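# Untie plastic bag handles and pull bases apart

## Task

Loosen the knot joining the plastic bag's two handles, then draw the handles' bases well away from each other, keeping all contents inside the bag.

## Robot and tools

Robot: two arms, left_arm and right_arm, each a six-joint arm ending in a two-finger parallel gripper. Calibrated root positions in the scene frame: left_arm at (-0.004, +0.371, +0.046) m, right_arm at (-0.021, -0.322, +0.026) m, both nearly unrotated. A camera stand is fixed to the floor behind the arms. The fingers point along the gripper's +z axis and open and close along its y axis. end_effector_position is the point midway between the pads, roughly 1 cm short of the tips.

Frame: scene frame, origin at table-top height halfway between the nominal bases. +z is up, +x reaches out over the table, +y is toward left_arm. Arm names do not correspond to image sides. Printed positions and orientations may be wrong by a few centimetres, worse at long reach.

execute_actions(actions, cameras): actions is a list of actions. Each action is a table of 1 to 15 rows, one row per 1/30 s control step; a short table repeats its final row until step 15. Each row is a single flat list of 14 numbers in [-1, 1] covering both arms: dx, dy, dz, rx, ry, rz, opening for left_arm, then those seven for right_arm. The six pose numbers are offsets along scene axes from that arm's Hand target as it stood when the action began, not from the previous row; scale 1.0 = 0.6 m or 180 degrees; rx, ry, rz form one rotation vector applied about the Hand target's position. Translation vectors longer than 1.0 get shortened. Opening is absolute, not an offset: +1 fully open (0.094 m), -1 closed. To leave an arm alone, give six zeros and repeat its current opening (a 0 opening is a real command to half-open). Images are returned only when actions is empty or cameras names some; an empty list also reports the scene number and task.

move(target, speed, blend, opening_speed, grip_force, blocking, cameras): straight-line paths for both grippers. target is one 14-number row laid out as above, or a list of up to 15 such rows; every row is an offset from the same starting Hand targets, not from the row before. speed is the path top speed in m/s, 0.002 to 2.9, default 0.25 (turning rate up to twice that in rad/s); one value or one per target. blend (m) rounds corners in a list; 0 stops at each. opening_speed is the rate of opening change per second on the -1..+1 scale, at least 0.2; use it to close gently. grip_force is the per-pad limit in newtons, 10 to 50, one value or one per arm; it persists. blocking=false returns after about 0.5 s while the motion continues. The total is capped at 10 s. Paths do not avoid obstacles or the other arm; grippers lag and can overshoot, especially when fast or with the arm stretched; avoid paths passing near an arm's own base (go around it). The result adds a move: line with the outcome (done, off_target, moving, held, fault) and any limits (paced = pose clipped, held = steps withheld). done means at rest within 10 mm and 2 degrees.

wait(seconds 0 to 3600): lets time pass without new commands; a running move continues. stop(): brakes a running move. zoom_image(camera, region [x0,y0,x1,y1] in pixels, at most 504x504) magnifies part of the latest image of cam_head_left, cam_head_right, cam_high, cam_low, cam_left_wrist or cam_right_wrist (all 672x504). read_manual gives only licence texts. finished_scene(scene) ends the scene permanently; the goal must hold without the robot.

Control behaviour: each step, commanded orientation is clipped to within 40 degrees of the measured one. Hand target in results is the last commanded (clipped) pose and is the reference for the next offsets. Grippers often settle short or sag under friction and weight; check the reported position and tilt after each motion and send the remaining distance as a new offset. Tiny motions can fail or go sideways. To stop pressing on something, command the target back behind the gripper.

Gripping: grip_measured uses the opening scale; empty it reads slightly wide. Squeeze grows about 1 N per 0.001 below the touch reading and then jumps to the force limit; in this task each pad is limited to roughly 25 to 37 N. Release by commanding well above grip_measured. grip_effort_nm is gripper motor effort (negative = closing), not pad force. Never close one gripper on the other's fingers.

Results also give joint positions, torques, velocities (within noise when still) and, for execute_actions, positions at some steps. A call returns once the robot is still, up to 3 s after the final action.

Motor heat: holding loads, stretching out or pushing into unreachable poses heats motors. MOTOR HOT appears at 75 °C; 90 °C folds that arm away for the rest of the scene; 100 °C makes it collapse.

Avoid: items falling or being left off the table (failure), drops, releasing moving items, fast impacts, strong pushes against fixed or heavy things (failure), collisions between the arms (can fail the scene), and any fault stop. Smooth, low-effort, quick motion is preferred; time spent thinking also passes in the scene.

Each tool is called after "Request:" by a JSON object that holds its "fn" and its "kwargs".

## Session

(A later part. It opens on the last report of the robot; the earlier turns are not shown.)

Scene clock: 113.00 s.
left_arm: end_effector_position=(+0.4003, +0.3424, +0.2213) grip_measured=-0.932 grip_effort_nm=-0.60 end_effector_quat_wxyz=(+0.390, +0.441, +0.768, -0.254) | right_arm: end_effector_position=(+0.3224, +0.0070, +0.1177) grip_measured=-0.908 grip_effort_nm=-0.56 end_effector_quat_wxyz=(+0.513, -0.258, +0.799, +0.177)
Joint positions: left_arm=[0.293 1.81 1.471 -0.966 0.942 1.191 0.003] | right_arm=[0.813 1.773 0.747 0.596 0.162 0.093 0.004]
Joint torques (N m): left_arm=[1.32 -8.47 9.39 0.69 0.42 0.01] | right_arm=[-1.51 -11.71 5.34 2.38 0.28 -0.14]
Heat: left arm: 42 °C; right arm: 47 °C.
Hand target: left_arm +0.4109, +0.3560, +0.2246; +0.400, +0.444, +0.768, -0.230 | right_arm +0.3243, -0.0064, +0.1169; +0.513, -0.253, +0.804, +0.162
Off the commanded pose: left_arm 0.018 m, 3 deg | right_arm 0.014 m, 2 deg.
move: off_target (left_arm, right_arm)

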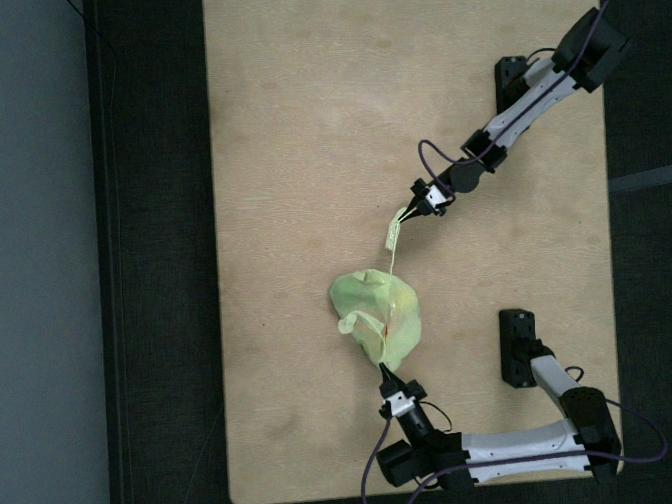

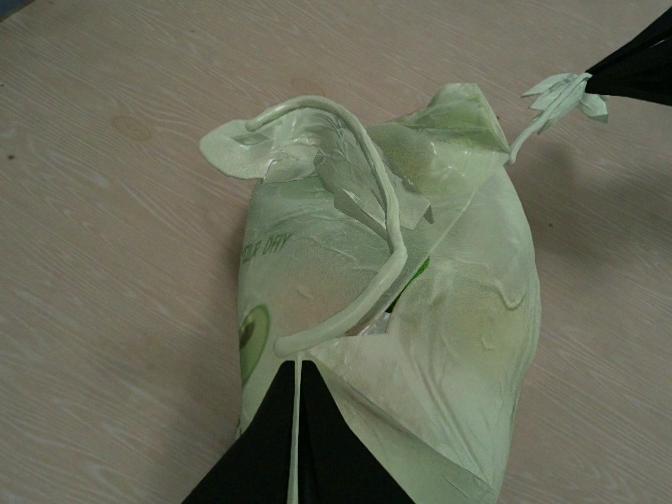

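Request:
{"fn": "move", "kwargs": {"target": [[0.0,0.1,-0.19,0,0,0,-1,0,-0.033,-0.05,0,0,0,-1],[0.0,0.055,-0.233,0,0,0,-1,0,0.01,-0.083,0,0,0,-1]], "speed": 0.09, "cameras": ["cam_high","cam_left_wrist","cam_low"]}}

Scene clock: 122.33 s.
left_arm: end_effector_position=(+0.4023, +0.3724, +0.0984) grip_measured=-0.932 grip_effort_nm=-0.60 end_effector_quat_wxyz=(+0.405, +0.432, +0.757, -0.277) | right_arm: end_effector_position=(+0.3147, +0.0141, +0.0790) grip_measured=-0.908 grip_effort_nm=-0.56 end_effector_quat_wxyz=(+0.516, -0.277, +0.787, +0.196)
Joint positions: left_arm=[0.386 2.055 1.266 -0.661 1.022 1.347 0.003] | right_arm=[0.819 1.921 0.685 0.831 0.116 0.075 0.004]
Joint torques (N m): left_arm=[0.59 -10.19 5.39 0.87 -0.1 -0.01] | right_arm=[-0.87 -7.84 6.32 2.32 0.84 0.09]
Heat: left arm: 41 °C; right arm: 46 °C.
Hand target: left_arm +0.4110, +0.3891, +0.0849; +0.400, +0.443, +0.769, -0.230 | right_arm +0.3242, -0.0004, +0.0670; +0.513, -0.253, +0.804, +0.162
Off the commanded pose: left_arm 0.023 m, 6 deg | right_arm 0.021 m, 5 deg.
move: off_target (left_arm, right_arm)
Images, in order (width x height): cam_high 672x504, cam_low 672x504, cam_left_wrist 672x504.

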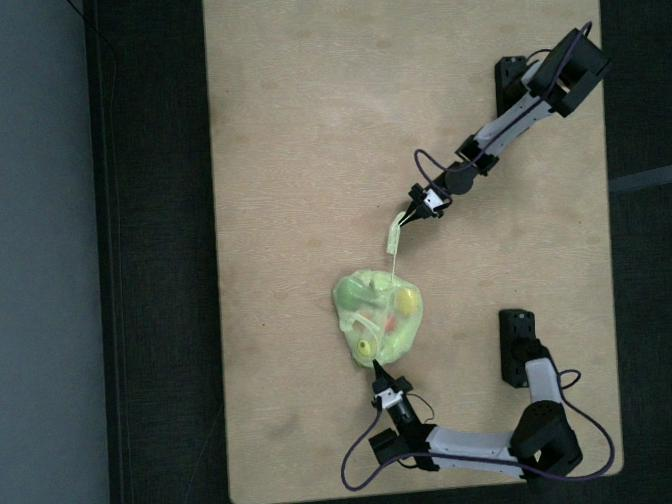

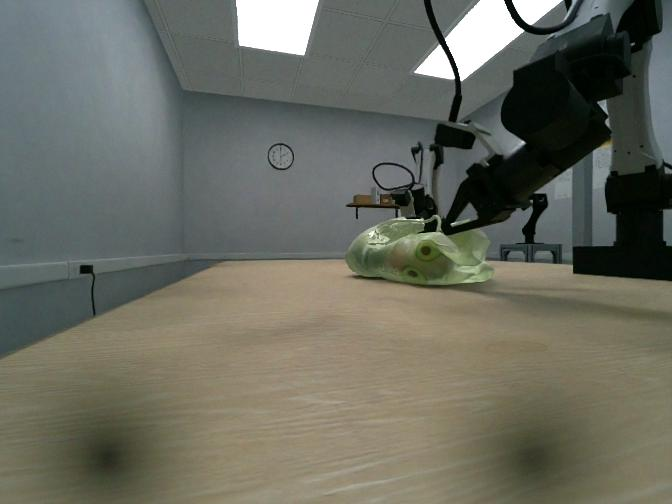

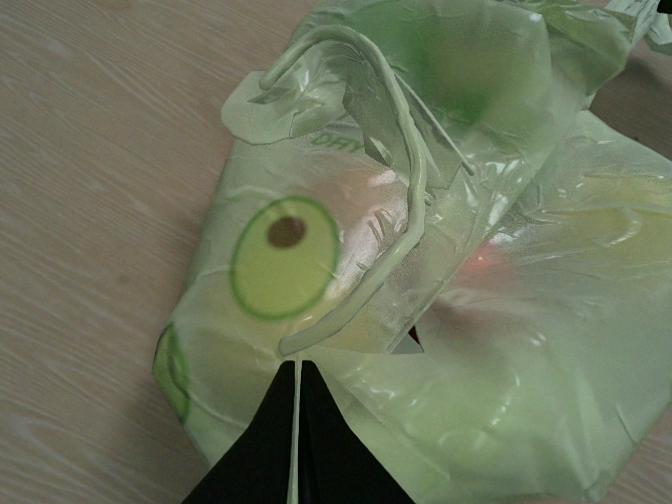

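Request:
{"fn": "move", "kwargs": {"target": [[0.0,-0.045,-0.03,0,0,0,-1,0.0,0.04,-0.04,0,0,0,-1],[0.0,-0.045,-0.03,0,0,0,-0.5,0.0,0.04,-0.04,0,0,0,-1]], "speed": 0.07, "opening_speed": 0.4, "cameras": ["cam_high","cam_left_wrist","cam_low"]}}

Request:
{"fn": "zoom_image", "kwargs": {"camera": "cam_high", "region": [310, 190, 450, 390]}}

Scene clock: 128.70 s.
left_arm: end_effector_position=(+0.4121, +0.3638, +0.0703) grip_measured=-0.502 grip_effort_nm=0.09 end_effector_quat_wxyz=(+0.404, +0.444, +0.766, -0.231) | right_arm: end_effector_position=(+0.3207, +0.0212, +0.0436) grip_measured=-0.908 grip_effort_nm=-0.56 end_effector_quat_wxyz=(+0.509, -0.261, +0.804, +0.162)
Joint positions: left_arm=[0.336 2.055 1.162 -0.4 0.941 1.237 0.023] | right_arm=[0.855 2.06 0.743 0.862 0.217 0.1 0.004]
Joint torques (N m): left_arm=[-1.47 -10.73 4.62 0.67 0.49 -0.11] | right_arm=[0.14 -8.72 7.23 2.62 0.29 0.08]
Heat: left arm: 40 °C; right arm: 46 °C.
Hand target: left_arm +0.4109, +0.3620, +0.0668; +0.400, +0.444, +0.769, -0.230 | right_arm +0.3242, +0.0236, +0.0430; +0.513, -0.253, +0.804, +0.162
Off the commanded pose: left_arm 0.004 m, 1 deg | right_arm 0.004 m, 1 deg.
move: done; target 2's new opening was sent with left_arm's hand 0.015 m and 4 deg from that target
Images, in order (width x height): cam_high 672x504, cam_low 672x504, cam_left_wrist 672x504.

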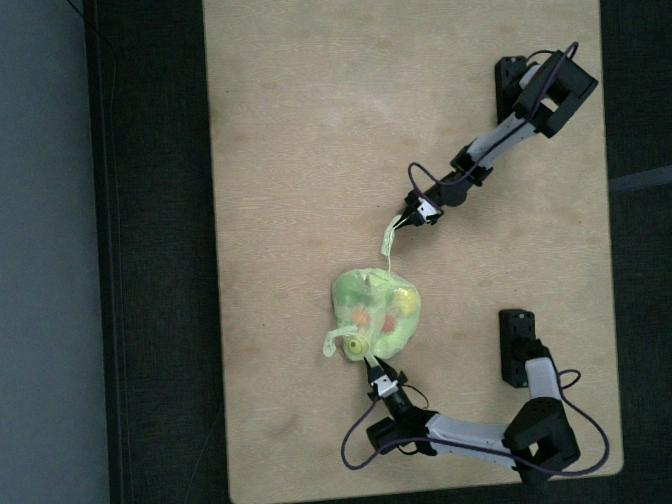

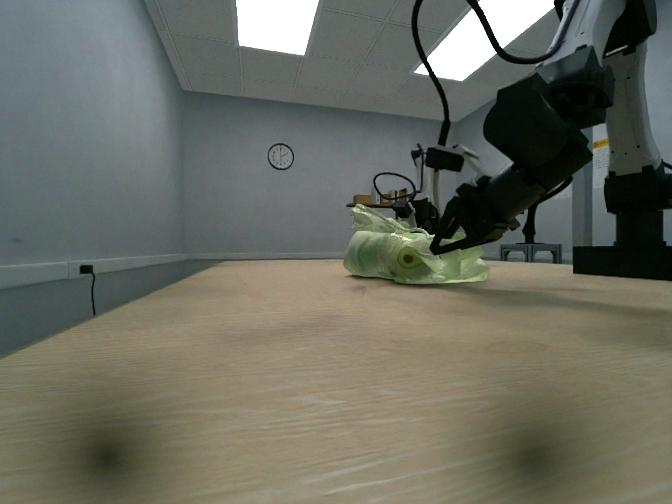

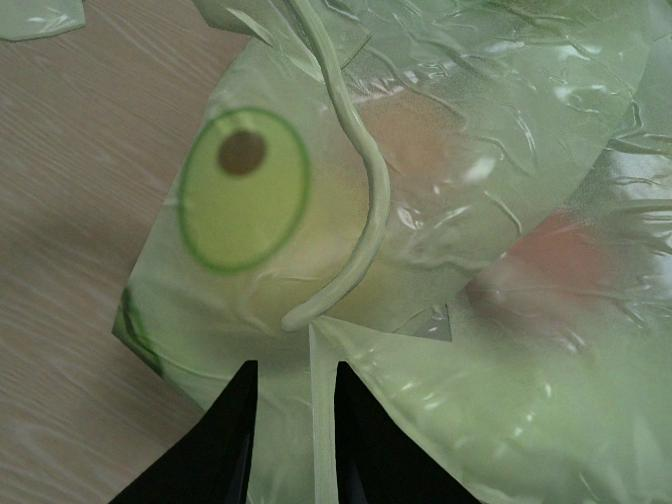

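Scaled by 2.520 from the camera's image (finer frame: 960x720).

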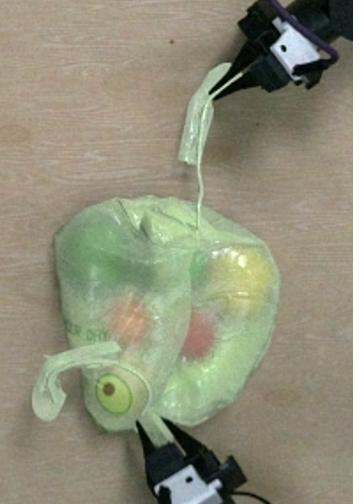

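Request:
{"fn": "move", "kwargs": {"target": [[0,0,0,0,0,0,-1,0,0,0,0,0,0,-1],[-0.005,0.08,0,0,0,0,-1,-0.01,-0.09,0.0,0,0,0,-1],[-0.005,0.06,-0.01,0,0,0,-1,-0.01,-0.055,-0.005,0,0,0,-1],[-0.005,0.06,-0.01,0,0,0,-0.5,-0.01,-0.055,-0.005,0,0,0,-0.5]], "speed": 0.08, "opening_speed": 0.5, "cameras": ["cam_high","cam_left_wrist","cam_right_wrist"]}}

Request:
{"fn": "zoom_image", "kwargs": {"camera": "cam_high", "region": [310, 190, 450, 390]}}

Scene clock: 138.13 s.
left_arm: end_effector_position=(+0.4092, +0.3959, +0.0697) grip_measured=-0.502 grip_effort_nm=0.10 end_effector_quat_wxyz=(+0.406, +0.449, +0.762, -0.228) | right_arm: end_effector_position=(+0.3160, -0.0040, +0.0495) grip_measured=-0.502 grip_effort_nm=0.08 end_effector_quat_wxyz=(+0.522, -0.260, +0.794, +0.172)
Joint positions: left_arm=[0.421 2.105 1.248 -0.551 0.96 1.393 0.023] | right_arm=[0.81 2.016 0.63 0.971 0.169 0.076 0.023]
Joint torques (N m): left_arm=[-0.49 -9.57 4.97 0.44 0.53 -0.11] | right_arm=[-0.65 -8.08 5.65 2.38 0.26 0.08]
Heat: left arm: 40 °C; right arm: 46 °C.
Hand target: left_arm +0.4079, +0.3981, +0.0608; +0.400, +0.443, +0.769, -0.230 | right_arm +0.3182, -0.0093, +0.0400; +0.513, -0.253, +0.804, +0.162
Off the commanded pose: left_arm 0.009 m, 1 deg | right_arm 0.011 m, 2 deg.
move: off_target (right_arm); target 4's new opening was sent with right_arm's hand 0.032 m and 7 deg from that target

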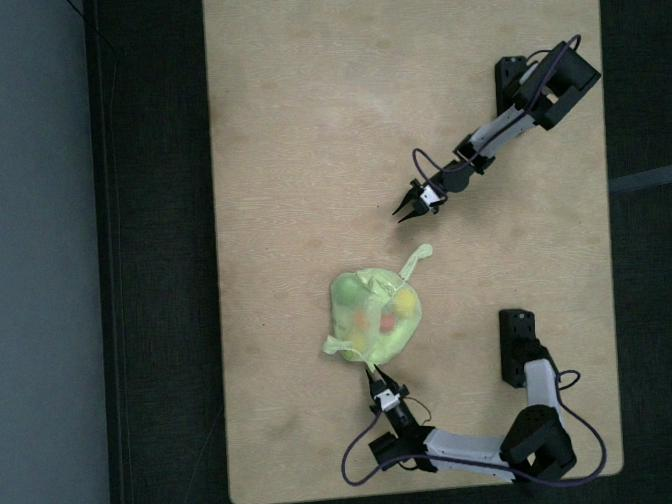

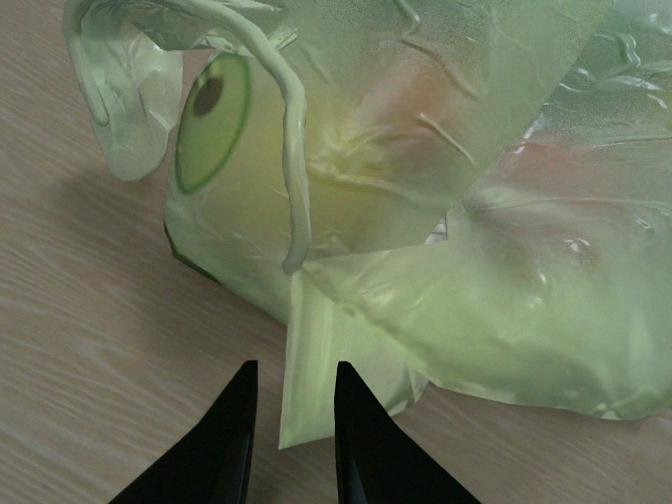

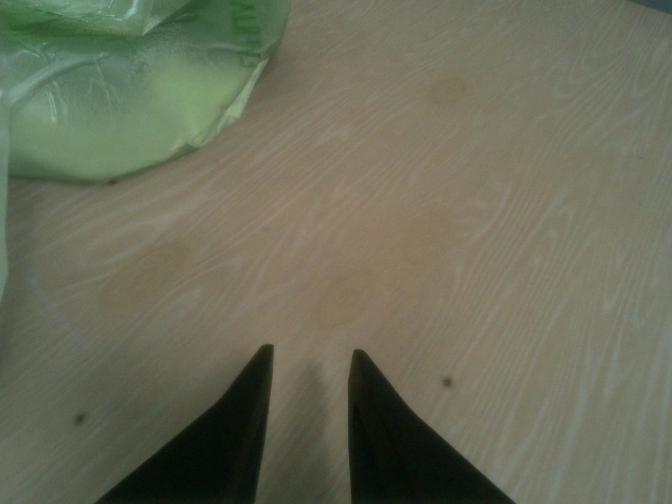

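Scaled by 2.520 from the camera's image (finer frame: 960x720).

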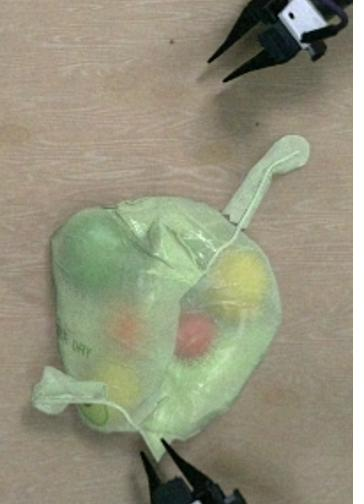

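Request:
{"fn": "move", "kwargs": {"target": [0,0,0,0,0,0,-1,-0.172,0.0655,0.1167,0,0,0.0724,0.2], "opening_speed": 0.8, "cameras": ["cam_right_wrist","cam_left_wrist"]}}

Scene clock: 153.80 s.
left_arm: end_effector_position=(+0.4092, +0.3959, +0.0697) grip_measured=-0.947 grip_effort_nm=-0.60 end_effector_quat_wxyz=(+0.406, +0.449, +0.762, -0.228) | right_arm: end_effector_position=(+0.2155, +0.0328, +0.1083) grip_measured=+0.198 grip_effort_nm=0.08 end_effector_quat_wxyz=(+0.491, -0.349, +0.767, +0.221)
Joint positions: left_arm=[0.421 2.105 1.248 -0.551 0.96 1.393 0.002] | right_arm=[1.05 1.64 0.544 0.655 0.189 0.085 0.056]
Joint torques (N m): left_arm=[-0.5 -9.55 4.96 0.49 0.52 -0.11] | right_arm=[0.21 -9.14 6.65 2.35 0.26 0.08]
Heat: left arm: 39 °C; right arm: 46 °C.
Hand target: left_arm +0.4079, +0.3981, +0.0608; +0.400, +0.443, +0.769, -0.230 | right_arm +0.2150, +0.0300, +0.1101; +0.491, -0.343, +0.770, +0.219
Off the commanded pose: left_arm 0.009 m, 1 deg | right_arm 0.003 m, 1 deg.
move: done
Images, in order (width x height): cam_left_wrist 672x504, cam_right_wrist 672x504.

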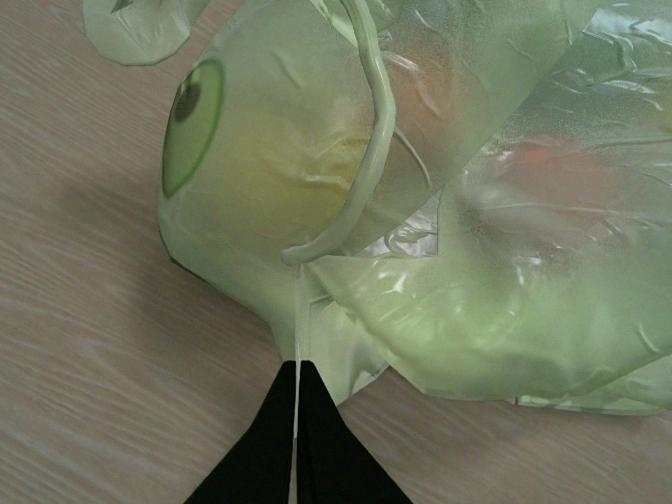

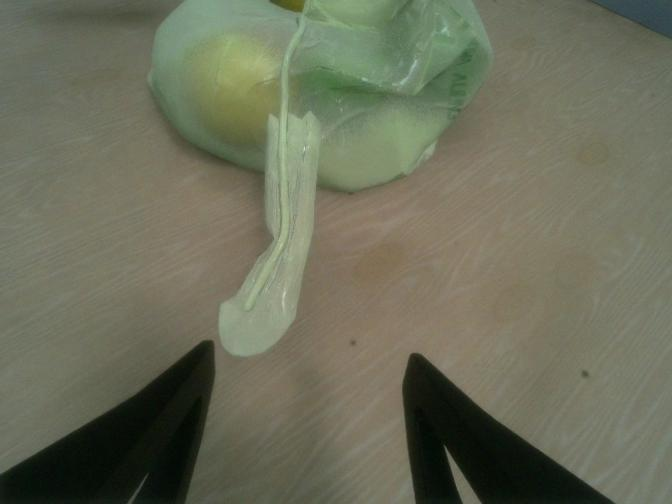

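Request:
{"fn": "move", "kwargs": {"target": [0,0,0,0,0,0,-1,0.074,0.122,-0.098,0,0,0,0.2], "speed": 0.15, "cameras": ["cam_right_wrist"]}}

Scene clock: 163.03 s.
left_arm: end_effector_position=(+0.4092, +0.3959, +0.0697) grip_measured=-0.947 grip_effort_nm=-0.60 end_effector_quat_wxyz=(+0.406, +0.449, +0.762, -0.228) | right_arm: end_effector_position=(+0.2523, +0.0982, +0.0467) grip_measured=+0.198 grip_effort_nm=0.08 end_effector_quat_wxyz=(+0.481, -0.353, +0.773, +0.214)
Joint positions: left_arm=[0.421 2.105 1.248 -0.551 0.96 1.393 0.002] | right_arm=[1.05 2.074 0.826 0.778 0.19 0.085 0.056]
Joint torques (N m): left_arm=[-0.47 -9.57 4.98 0.49 0.52 -0.11] | right_arm=[-0.55 -9.36 8.2 2.79 0.2 0.04]
Heat: left arm: 39 °C; right arm: 46 °C.
Hand target: left_arm +0.4079, +0.3981, +0.0608; +0.400, +0.443, +0.769, -0.230 | right_arm +0.2594, +0.1032, +0.0512; +0.491, -0.343, +0.771, +0.219
Off the commanded pose: left_arm 0.009 m, 1 deg | right_arm 0.010 m, 2 deg.
move: done

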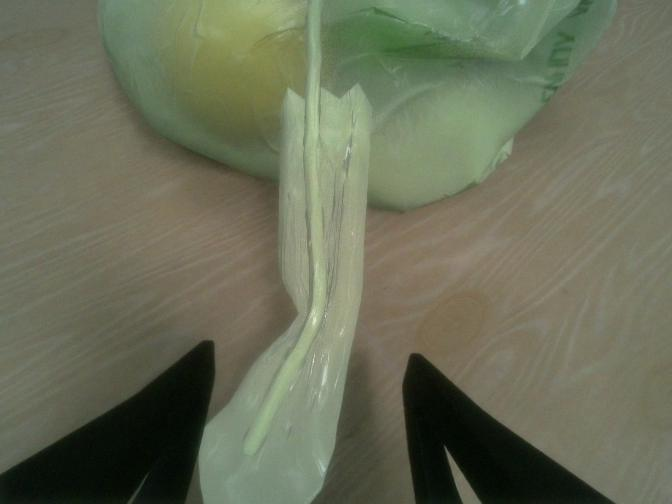

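Request:
{"fn": "move", "kwargs": {"target": [[0,0,0,0,0,0,-1,0.0378,0.0342,-0.006,0,0,0,0.1],[0,0,0,0,0,0,-1,0.0378,0.0342,-0.006,0,0,0,-1]], "speed": 0.12, "opening_speed": 0.8, "cameras": ["cam_right_wrist"]}}

Scene clock: 173.10 s.
left_arm: end_effector_position=(+0.4092, +0.3959, +0.0697) grip_measured=-0.947 grip_effort_nm=-0.60 end_effector_quat_wxyz=(+0.406, +0.449, +0.762, -0.228) | right_arm: end_effector_position=(+0.2804, +0.1204, +0.0530) grip_measured=-0.874 grip_effort_nm=-0.56 end_effector_quat_wxyz=(+0.498, -0.337, +0.769, +0.219)
Joint positions: left_arm=[0.421 2.105 1.248 -0.551 0.96 1.393 0.002] | right_arm=[1.023 2.153 0.961 0.763 0.186 0.085 0.006]
Joint torques (N m): left_arm=[-0.47 -9.54 4.97 0.49 0.53 -0.11] | right_arm=[-0.42 -10.1 8.46 2.37 -0.01 -0.08]
Heat: left arm: 39 °C; right arm: 47 °C.
Hand target: left_arm +0.4079, +0.3981, +0.0608; +0.400, +0.443, +0.769, -0.230 | right_arm +0.2822, +0.1236, +0.0476; +0.491, -0.343, +0.771, +0.219
Off the commanded pose: left_arm 0.009 m, 1 deg | right_arm 0.007 m, 1 deg.
move: done

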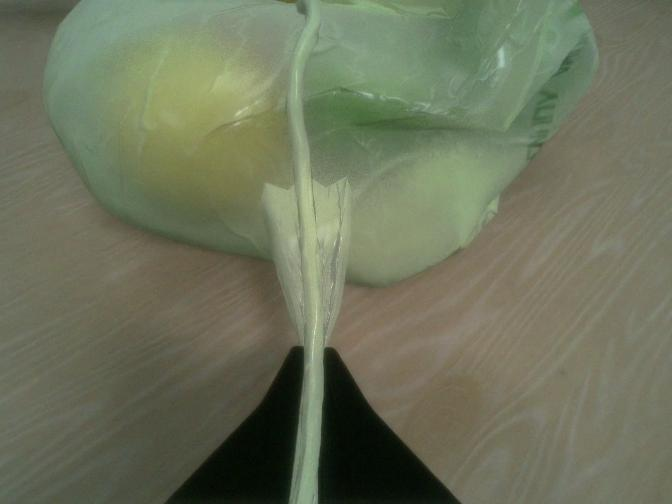

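Request:
{"fn": "move", "kwargs": {"target": [[0,0.01,0,0,0,0,-1,0.07,-0.255,0.02,0,0,-0.05,-1],[0,0.0,0,0,0,0,-1,0.07,-0.20,0.0,0,0,-0.05,-1]], "speed": 0.08, "cameras": ["cam_high","cam_left_wrist","cam_right_wrist"]}}

Request:
{"fn": "zoom_image", "kwargs": {"camera": "cam_high", "region": [310, 190, 450, 390]}}

Scene clock: 180.70 s.
left_arm: end_effector_position=(+0.4019, +0.3836, +0.0760) grip_measured=-0.953 grip_effort_nm=-0.60 end_effector_quat_wxyz=(+0.411, +0.436, +0.755, -0.268) | right_arm: end_effector_position=(+0.3179, +0.0141, +0.0611) grip_measured=-0.874 grip_effort_nm=-0.56 end_effector_quat_wxyz=(+0.516, -0.298, +0.776, +0.205)
Joint positions: left_arm=[0.414 2.109 1.248 -0.605 1.022 1.395 0.002] | right_arm=[0.789 2.005 0.678 0.933 0.048 0.032 0.006]
Joint torques (N m): left_arm=[0.31 -9.84 5.2 0.82 -0.07 -0.08] | right_arm=[-0.49 -8.1 6.06 2.25 0.62 0.11]
Heat: left arm: 39 °C; right arm: 47 °C.
Hand target: left_arm +0.4079, +0.3980, +0.0608; +0.400, +0.444, +0.769, -0.230 | right_arm +0.3241, +0.0036, +0.0475; +0.506, -0.281, +0.795, +0.179
Off the commanded pose: left_arm 0.022 m, 5 deg | right_arm 0.018 m, 4 deg.
move: off_target (left_arm, right_arm)

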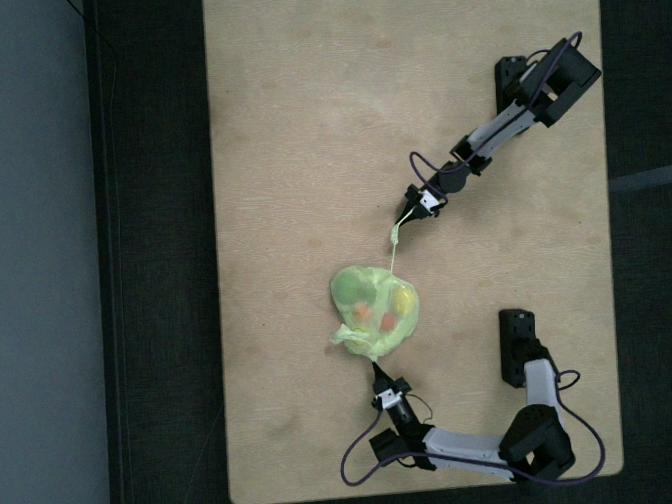

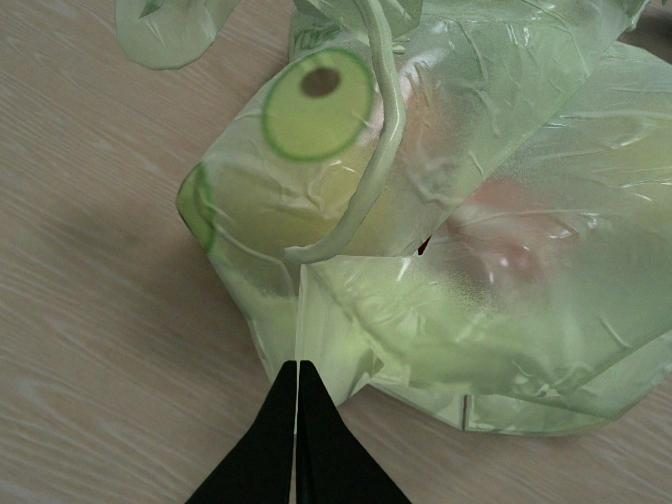

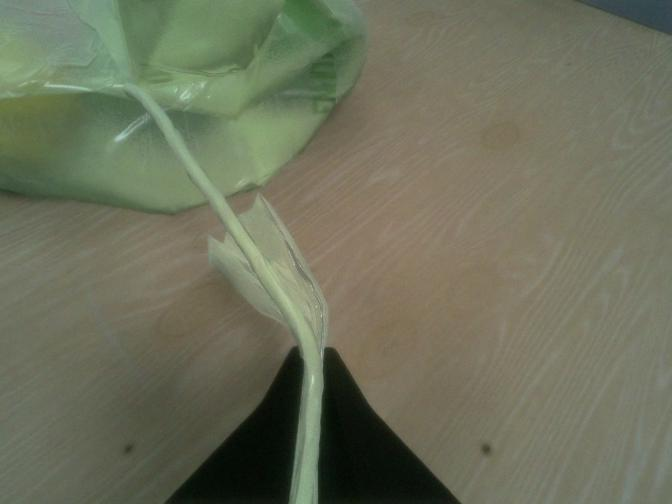

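Scaled by 2.520 from the camera's image (finer frame: 960x720).

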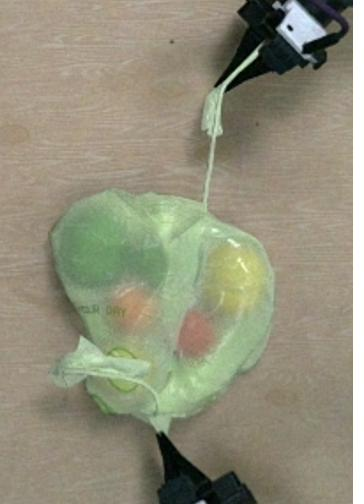

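Request:
{"fn": "move", "kwargs": {"target": [[0,-0.03,0,0,0,0,-1,0.0,0.04,-0.015,0,0,0,-1],[0,-0.03,0,0,0,0,-0.6,0.0,0.04,-0.015,0,0,0,-1]], "speed": 0.05, "opening_speed": 0.3, "cameras": ["cam_high","cam_right_wrist"]}}

Request:
{"fn": "zoom_image", "kwargs": {"camera": "cam_high", "region": [310, 190, 450, 390]}}

Scene clock: 187.80 s.
left_arm: end_effector_position=(+0.4077, +0.3804, +0.0577) grip_measured=-0.602 grip_effort_nm=0.10 end_effector_quat_wxyz=(+0.399, +0.442, +0.768, -0.237) | right_arm: end_effector_position=(+0.3222, +0.0270, +0.0449) grip_measured=-0.874 grip_effort_nm=-0.56 end_effector_quat_wxyz=(+0.512, -0.286, +0.788, +0.185)
Joint positions: left_arm=[0.383 2.109 1.196 -0.463 0.951 1.318 0.019] | right_arm=[0.831 2.08 0.745 0.913 0.133 0.058 0.006]
Joint torques (N m): left_arm=[-1.22 -12.6 4.37 0.54 0.53 -0.11] | right_arm=[0.2 -8.76 7.09 2.37 0.26 0.08]
Heat: left arm: 41 °C; right arm: 47 °C.
Hand target: left_arm +0.4079, +0.3800, +0.0608; +0.399, +0.444, +0.768, -0.230 | right_arm +0.3242, +0.0276, +0.0386; +0.507, -0.281, +0.795, +0.179
Off the commanded pose: left_arm 0.003 m, 1 deg | right_arm 0.007 m, 1 deg.
move: done; target 2's new opening was sent with left_arm's hand 0.004 m and 3 deg from that target

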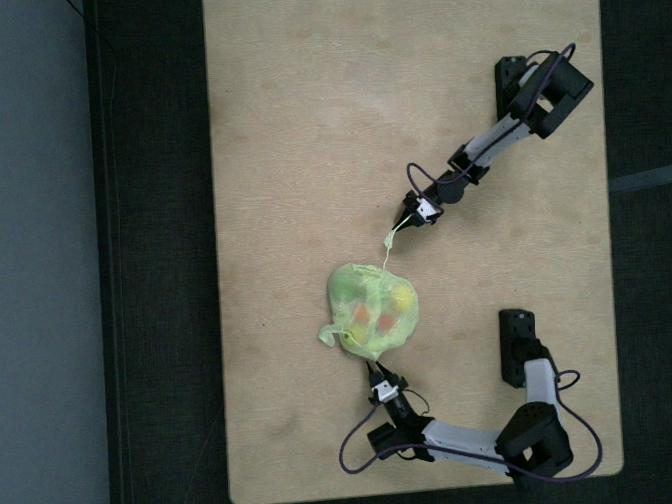

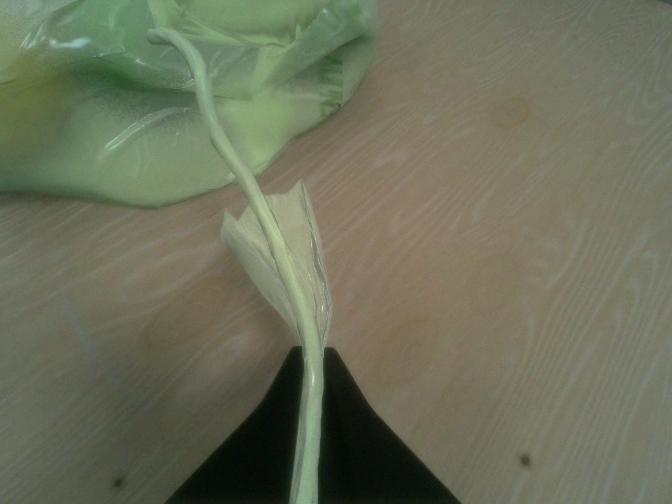

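Scaled by 2.520 from the camera's image (finer frame: 960x720).

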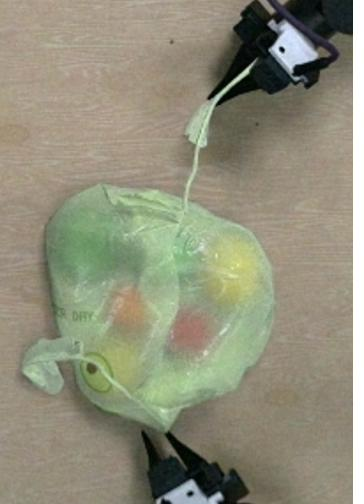

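Request:
{"fn": "move", "kwargs": {"target": [[0,0,0,0,0,0,-0.4,0,0.015,-0.01,0,0,0,-0.874],[0,0,0,0,0,0,-0.4,0,0.015,-0.01,0,0,0,-0.5]], "speed": 0.06, "opening_speed": 0.2, "cameras": ["cam_high","cam_right_wrist"]}}

Request:
{"fn": "zoom_image", "kwargs": {"camera": "cam_high", "region": [310, 190, 450, 390]}}

Scene clock: 193.93 s.
left_arm: end_effector_position=(+0.4078, +0.3805, +0.0577) grip_measured=-0.402 grip_effort_nm=0.10 end_effector_quat_wxyz=(+0.399, +0.442, +0.768, -0.237) | right_arm: end_effector_position=(+0.3217, +0.0337, +0.0355) grip_measured=-0.502 grip_effort_nm=0.08 end_effector_quat_wxyz=(+0.508, -0.286, +0.792, +0.182)
Joint positions: left_arm=[0.383 2.109 1.196 -0.463 0.951 1.318 0.028] | right_arm=[0.846 2.12 0.771 0.913 0.149 0.066 0.023]
Joint torques (N m): left_arm=[-1.24 -12.59 4.37 0.54 0.53 -0.11] | right_arm=[0.39 -9.22 7.45 2.44 0.27 0.06]
Heat: left arm: 43 °C; right arm: 47 °C.
Hand target: left_arm +0.4079, +0.3800, +0.0608; +0.400, +0.444, +0.768, -0.230 | right_arm +0.3241, +0.0367, +0.0326; +0.507, -0.281, +0.795, +0.179
Off the commanded pose: left_arm 0.003 m, 1 deg | right_arm 0.005 m, 1 deg.
move: done

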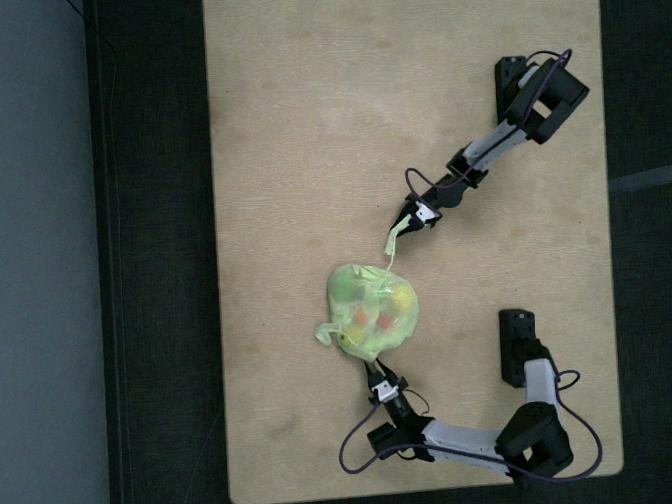

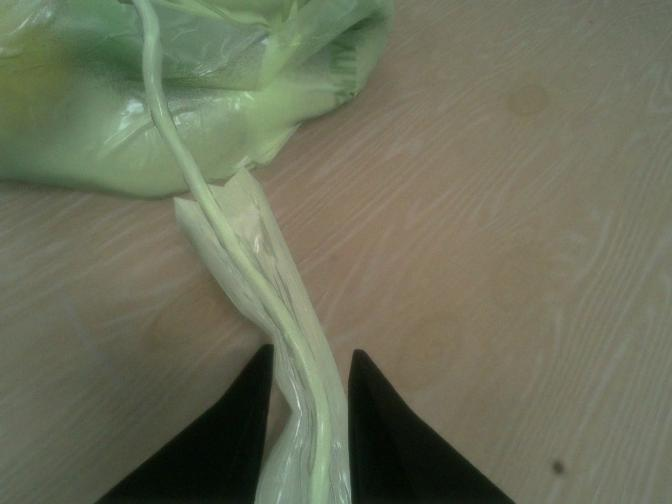

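Scaled by 2.520 from the camera's image (finer frame: 960x720).

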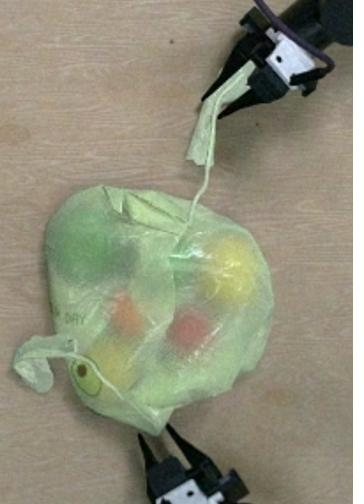

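Request:
{"fn": "move", "kwargs": {"target": [[0,0,0,0,0,0,-0.4,0,0,0,0,0,0,-1],[0,0,0,0,0,0,-0.4,0.015,-0.065,0.0,0,0,0,-1],[0,0,0,0,0,0,-0.4,0.015,-0.05,0.0,0,0,0,-1],[0,0,0,0,0,0,-0.4,0.015,-0.05,0.0,0,0,0,-0.5]], "speed": 0.06, "opening_speed": 0.5, "cameras": ["cam_high","cam_right_wrist","cam_left_wrist"]}}

Request:
{"fn": "zoom_image", "kwargs": {"camera": "cam_high", "region": [310, 190, 450, 390]}}

Scene clock: 201.27 s.
left_arm: end_effector_position=(+0.4078, +0.3805, +0.0577) grip_measured=-0.402 grip_effort_nm=0.10 end_effector_quat_wxyz=(+0.399, +0.442, +0.768, -0.237) | right_arm: end_effector_position=(+0.3319, +0.0013, +0.0255) grip_measured=-0.502 grip_effort_nm=0.08 end_effector_quat_wxyz=(+0.503, -0.278, +0.799, +0.178)
Joint positions: left_arm=[0.383 2.109 1.196 -0.463 0.951 1.318 0.028] | right_arm=[0.763 2.12 0.707 0.965 0.087 0.047 0.023]
Joint torques (N m): left_arm=[-1.26 -12.63 4.38 0.53 0.52 -0.11] | right_arm=[0.57 -11.86 6.46 2.35 0.13 -0.1]
Heat: left arm: 44 °C; right arm: 48 °C.
Hand target: left_arm +0.4079, +0.3800, +0.0608; +0.400, +0.444, +0.768, -0.230 | right_arm +0.3331, +0.0067, +0.0326; +0.507, -0.281, +0.795, +0.180
Off the commanded pose: left_arm 0.003 m, 1 deg | right_arm 0.009 m, 1 deg.
move: done
Images, in order (width x height): cam_high 672x504, cam_left_wrist 672x504, cam_right_wrist 672x504.

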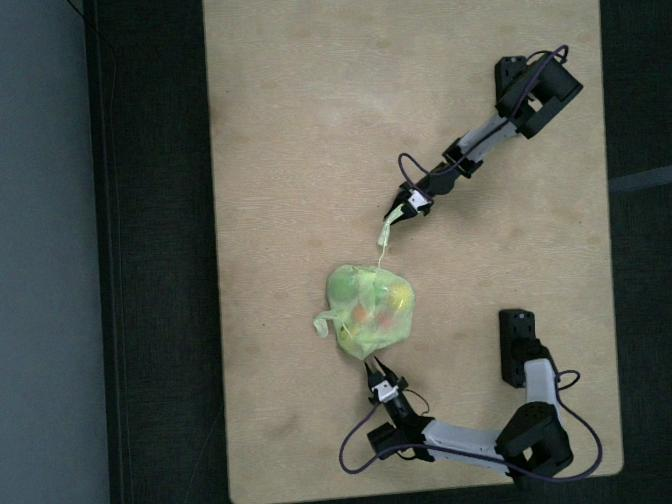

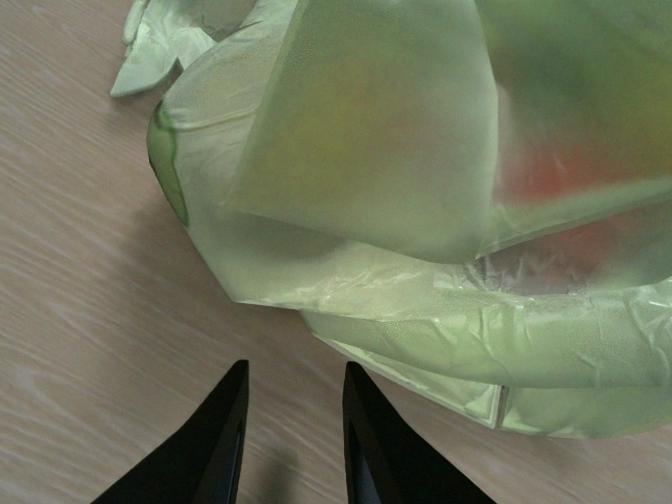

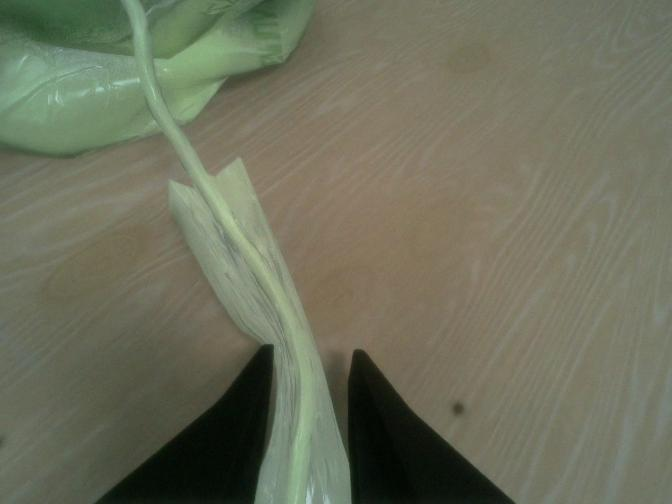

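Scaled by 2.520 from the camera's image (finer frame: 960x720).

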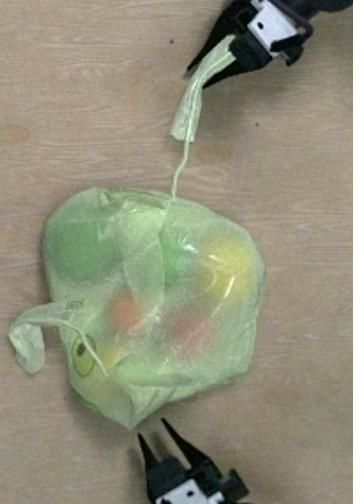

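Request:
{"fn": "move", "kwargs": {"target": [[0.0,0.03,0.15,0.01,0.06,0.2,0.2,0,0,0,0,0,0,-0.5],[0.087,-0.15,0.2237,0.0268,0.1554,0.5458,0.2,0,0,0,0,0,0,-0.5]], "blend": 0.03, "speed": 0.25, "cameras": ["cam_left_wrist","cam_low"]}}

Scene clock: 215.87 s.
left_arm: end_effector_position=(+0.4567, +0.2901, +0.1966) grip_measured=+0.198 grip_effort_nm=0.10 end_effector_quat_wxyz=(+0.243, -0.328, +0.909, +0.083) | right_arm: end_effector_position=(+0.3319, +0.0013, +0.0255) grip_measured=-0.502 grip_effort_nm=0.08 end_effector_quat_wxyz=(+0.503, -0.278, +0.799, +0.178)
Joint positions: left_arm=[-0.322 2.055 1.913 -1.132 -0.432 -0.955 0.056] | right_arm=[0.763 2.12 0.707 0.965 0.087 0.047 0.023]
Joint torques (N m): left_arm=[-0.99 -10.25 8.77 0.59 -0.44 -0.13] | right_arm=[0.49 -11.95 6.48 2.35 0.13 -0.08]
Heat: left arm: 45 °C; right arm: 49 °C.
Hand target: left_arm +0.4602, +0.2901, +0.1951; +0.243, -0.331, +0.908, +0.088 | right_arm +0.3331, +0.0067, +0.0326; +0.507, -0.281, +0.795, +0.180
Off the commanded pose: left_arm 0.004 m, 1 deg | right_arm 0.009 m, 1 deg.
move: done
Images, in order (width x height): cam_low 672x504, cam_left_wrist 672x504.

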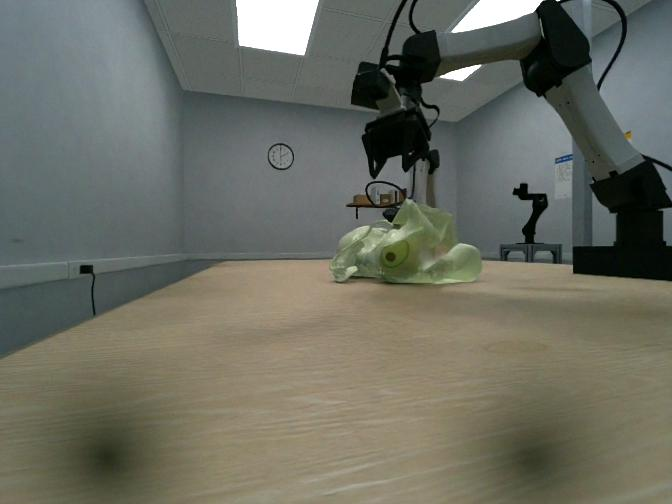

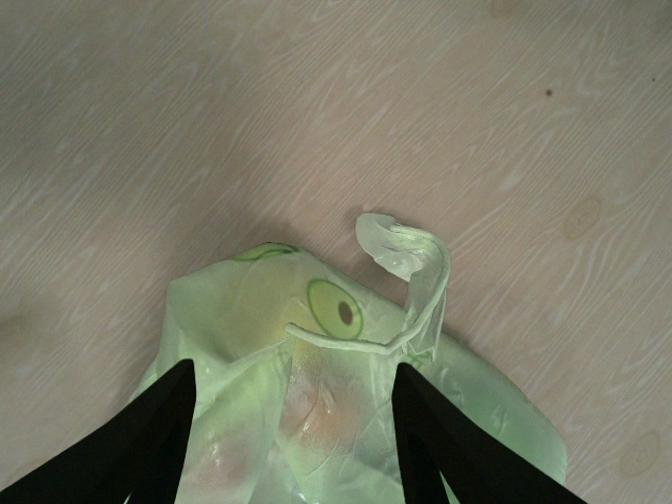

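Request:
{"fn": "move", "kwargs": {"target": [[0.09,-0.098,-0.06,0,0,0,0.2,0,0,0,0,0,0,-0.5],[0.088,-0.095,-0.12,0,0,0,0.0,0,0,0,0,0,0,-0.5]], "blend": 0.02, "speed": 0.2, "cameras": ["cam_left_wrist"]}}

Scene clock: 227.37 s.
left_arm: end_effector_position=(+0.5117, +0.2304, +0.1325) grip_measured=+0.002 grip_effort_nm=-0.10 end_effector_quat_wxyz=(+0.244, -0.327, +0.909, +0.081) | right_arm: end_effector_position=(+0.3319, +0.0013, +0.0255) grip_measured=-0.502 grip_effort_nm=0.08 end_effector_quat_wxyz=(+0.503, -0.278, +0.799, +0.178)
Joint positions: left_arm=[-0.401 2.41 2.244 -1.138 -0.452 -1.037 0.047] | right_arm=[0.763 2.12 0.707 0.965 0.087 0.047 0.023]
Joint torques (N m): left_arm=[-0.59 -13.61 6.02 0.74 -0.46 -0.11] | right_arm=[0.57 -11.85 6.48 2.37 0.14 -0.07]
Heat: left arm: 44 °C; right arm: 50 °C.
Hand target: left_arm +0.5130, +0.2332, +0.1231; +0.243, -0.331, +0.908, +0.088 | right_arm +0.3331, +0.0067, +0.0326; +0.507, -0.281, +0.795, +0.180
Off the commanded pose: left_arm 0.010 m, 1 deg | right_arm 0.009 m, 1 deg.
move: done; blend cut to 0.018 m at target 1

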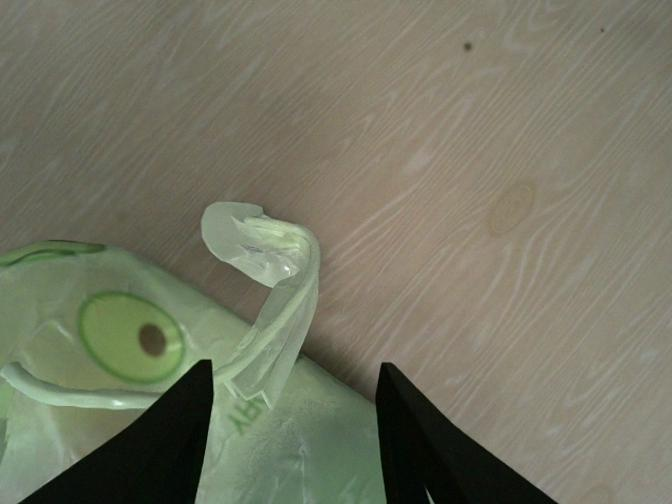

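Request:
{"fn": "move", "kwargs": {"target": [[0.032,0.0277,-0.114,0,0,0,-0.1,0,0,0,0,0,0,-0.5]], "speed": 0.15, "cameras": ["cam_left_wrist"]}}

Scene clock: 233.33 s.
left_arm: end_effector_position=(+0.5318, +0.2497, +0.0638) grip_measured=-0.098 grip_effort_nm=-0.10 end_effector_quat_wxyz=(+0.247, -0.335, +0.905, +0.086) | right_arm: end_effector_position=(+0.3319, +0.0013, +0.0255) grip_measured=-0.502 grip_effort_nm=0.08 end_effector_quat_wxyz=(+0.503, -0.278, +0.799, +0.178)
Joint positions: left_arm=[-0.353 2.488 2.108 -0.907 -0.453 -1.003 0.042] | right_arm=[0.763 2.12 0.707 0.965 0.087 0.047 0.023]
Joint torques (N m): left_arm=[-0.79 -13.97 6.6 0.72 -0.33 0.03] | right_arm=[0.59 -11.88 6.46 2.34 0.13 -0.08]
Heat: left arm: 44 °C; right arm: 51 °C.
Hand target: left_arm +0.5322, +0.2497, +0.0548; +0.243, -0.331, +0.908, +0.088 | right_arm +0.3331, +0.0067, +0.0326; +0.507, -0.281, +0.795, +0.180
Off the commanded pose: left_arm 0.009 m, 1 deg | right_arm 0.009 m, 1 deg.
move: done

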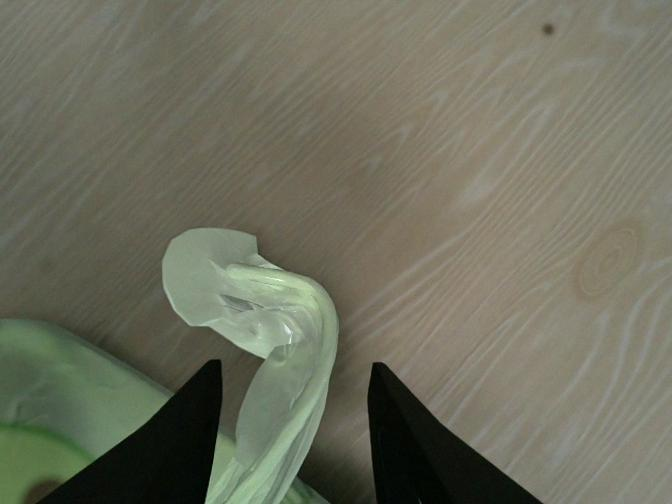

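Request:
{"fn": "move", "kwargs": {"target": [[0,0,0,0,0,0,-1,0,0,0,0,0,0,-0.5]], "opening_speed": 0.8, "cameras": ["cam_left_wrist"]}}

Scene clock: 236.03 s.
left_arm: end_effector_position=(+0.5319, +0.2497, +0.0639) grip_measured=-0.968 grip_effort_nm=-0.60 end_effector_quat_wxyz=(+0.247, -0.335, +0.905, +0.086) | right_arm: end_effector_position=(+0.3319, +0.0013, +0.0255) grip_measured=-0.502 grip_effort_nm=0.08 end_effector_quat_wxyz=(+0.503, -0.278, +0.799, +0.178)
Joint positions: left_arm=[-0.353 2.488 2.108 -0.907 -0.453 -1.003 0.001] | right_arm=[0.763 2.12 0.707 0.965 0.087 0.047 0.023]
Joint torques (N m): left_arm=[-0.79 -13.96 6.45 0.74 -0.32 0.02] | right_arm=[0.55 -11.9 6.49 2.36 0.12 -0.08]
Heat: left arm: 44 °C; right arm: 51 °C.
Hand target: left_arm +0.5322, +0.2497, +0.0548; +0.243, -0.331, +0.908, +0.088 | right_arm +0.3331, +0.0067, +0.0326; +0.507, -0.281, +0.795, +0.180
Off the commanded pose: left_arm 0.009 m, 1 deg | right_arm 0.009 m, 1 deg.
move: done

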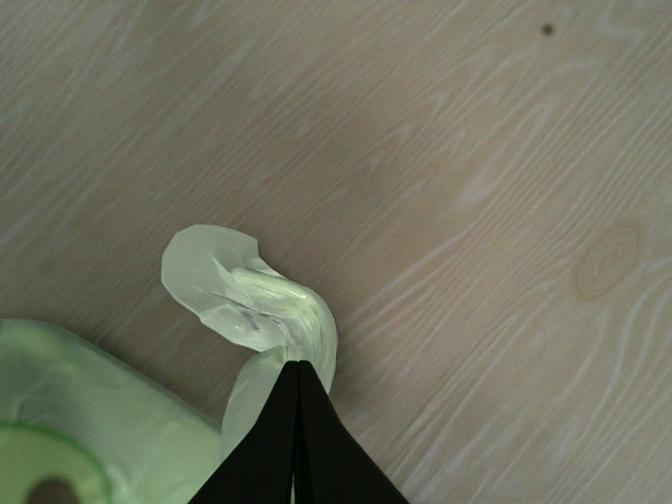

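Request:
{"fn": "move", "kwargs": {"target": [[-0.02,0.1,0.08,0,0,0,-1,0,0,0,0,0,0,-1],[-0.1,0.28,0.07,0,0,0,-1,0,0,0,0,0,0,-1]], "speed": 0.1, "blend": 0.03, "cameras": ["cam_left_wrist","cam_high"]}}

Request:
{"fn": "zoom_image", "kwargs": {"camera": "cam_high", "region": [310, 190, 450, 390]}}

Scene clock: 242.17 s.
left_arm: end_effector_position=(+0.4697, +0.4197, +0.0808) grip_measured=-0.968 grip_effort_nm=-0.60 end_effector_quat_wxyz=(+0.225, -0.333, +0.910, +0.099) | right_arm: end_effector_position=(+0.3319, +0.0013, +0.0255) grip_measured=-0.874 grip_effort_nm=-0.56 end_effector_quat_wxyz=(+0.503, -0.278, +0.799, +0.178)
Joint positions: left_arm=[-0.013 2.087 1.497 -0.614 -0.344 -0.658 0.001] | right_arm=[0.763 2.12 0.707 0.965 0.087 0.047 0.006]
Joint torques (N m): left_arm=[-0.98 -15.98 5.63 0.95 -0.19 0.03] | right_arm=[0.54 -11.89 6.48 2.36 0.13 -0.08]
Heat: left arm: 46 °C; right arm: 52 °C.
Hand target: left_arm +0.4722, +0.4178, +0.0968; +0.243, -0.331, +0.908, +0.088 | right_arm +0.3331, +0.0067, +0.0326; +0.507, -0.281, +0.795, +0.180
Off the commanded pose: left_arm 0.016 m, 2 deg | right_arm 0.009 m, 1 deg.
move: off_target (left_arm); blend cut to 0 m at target 1
Images, in order (width x height): cam_high 672x504, cam_left_wrist 672x504.

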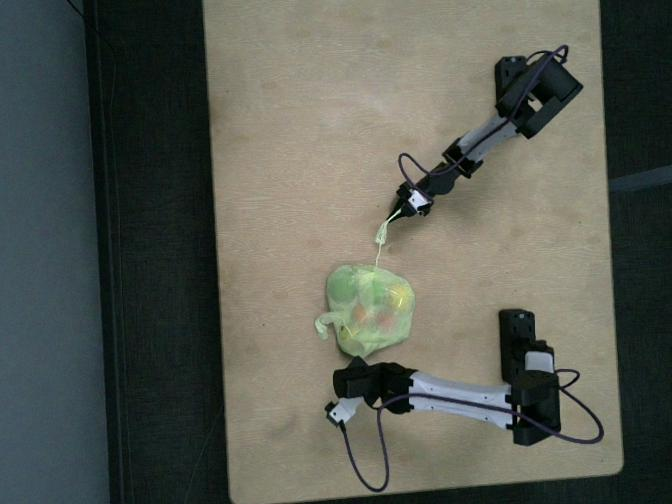

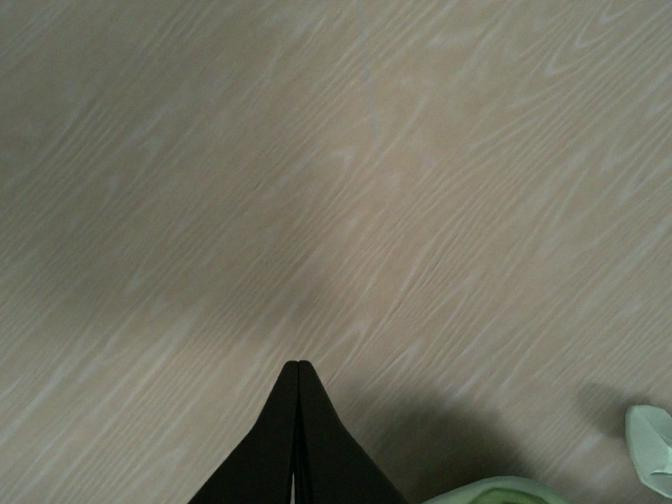

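Scaled by 2.520 from the camera's image (finer frame: 960x720).

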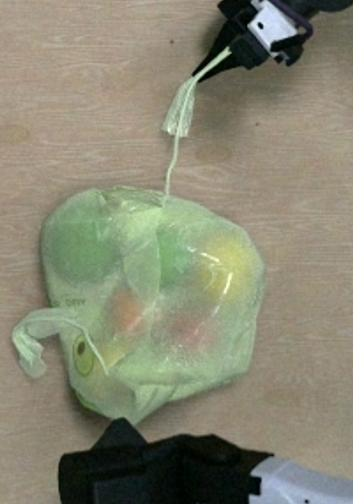

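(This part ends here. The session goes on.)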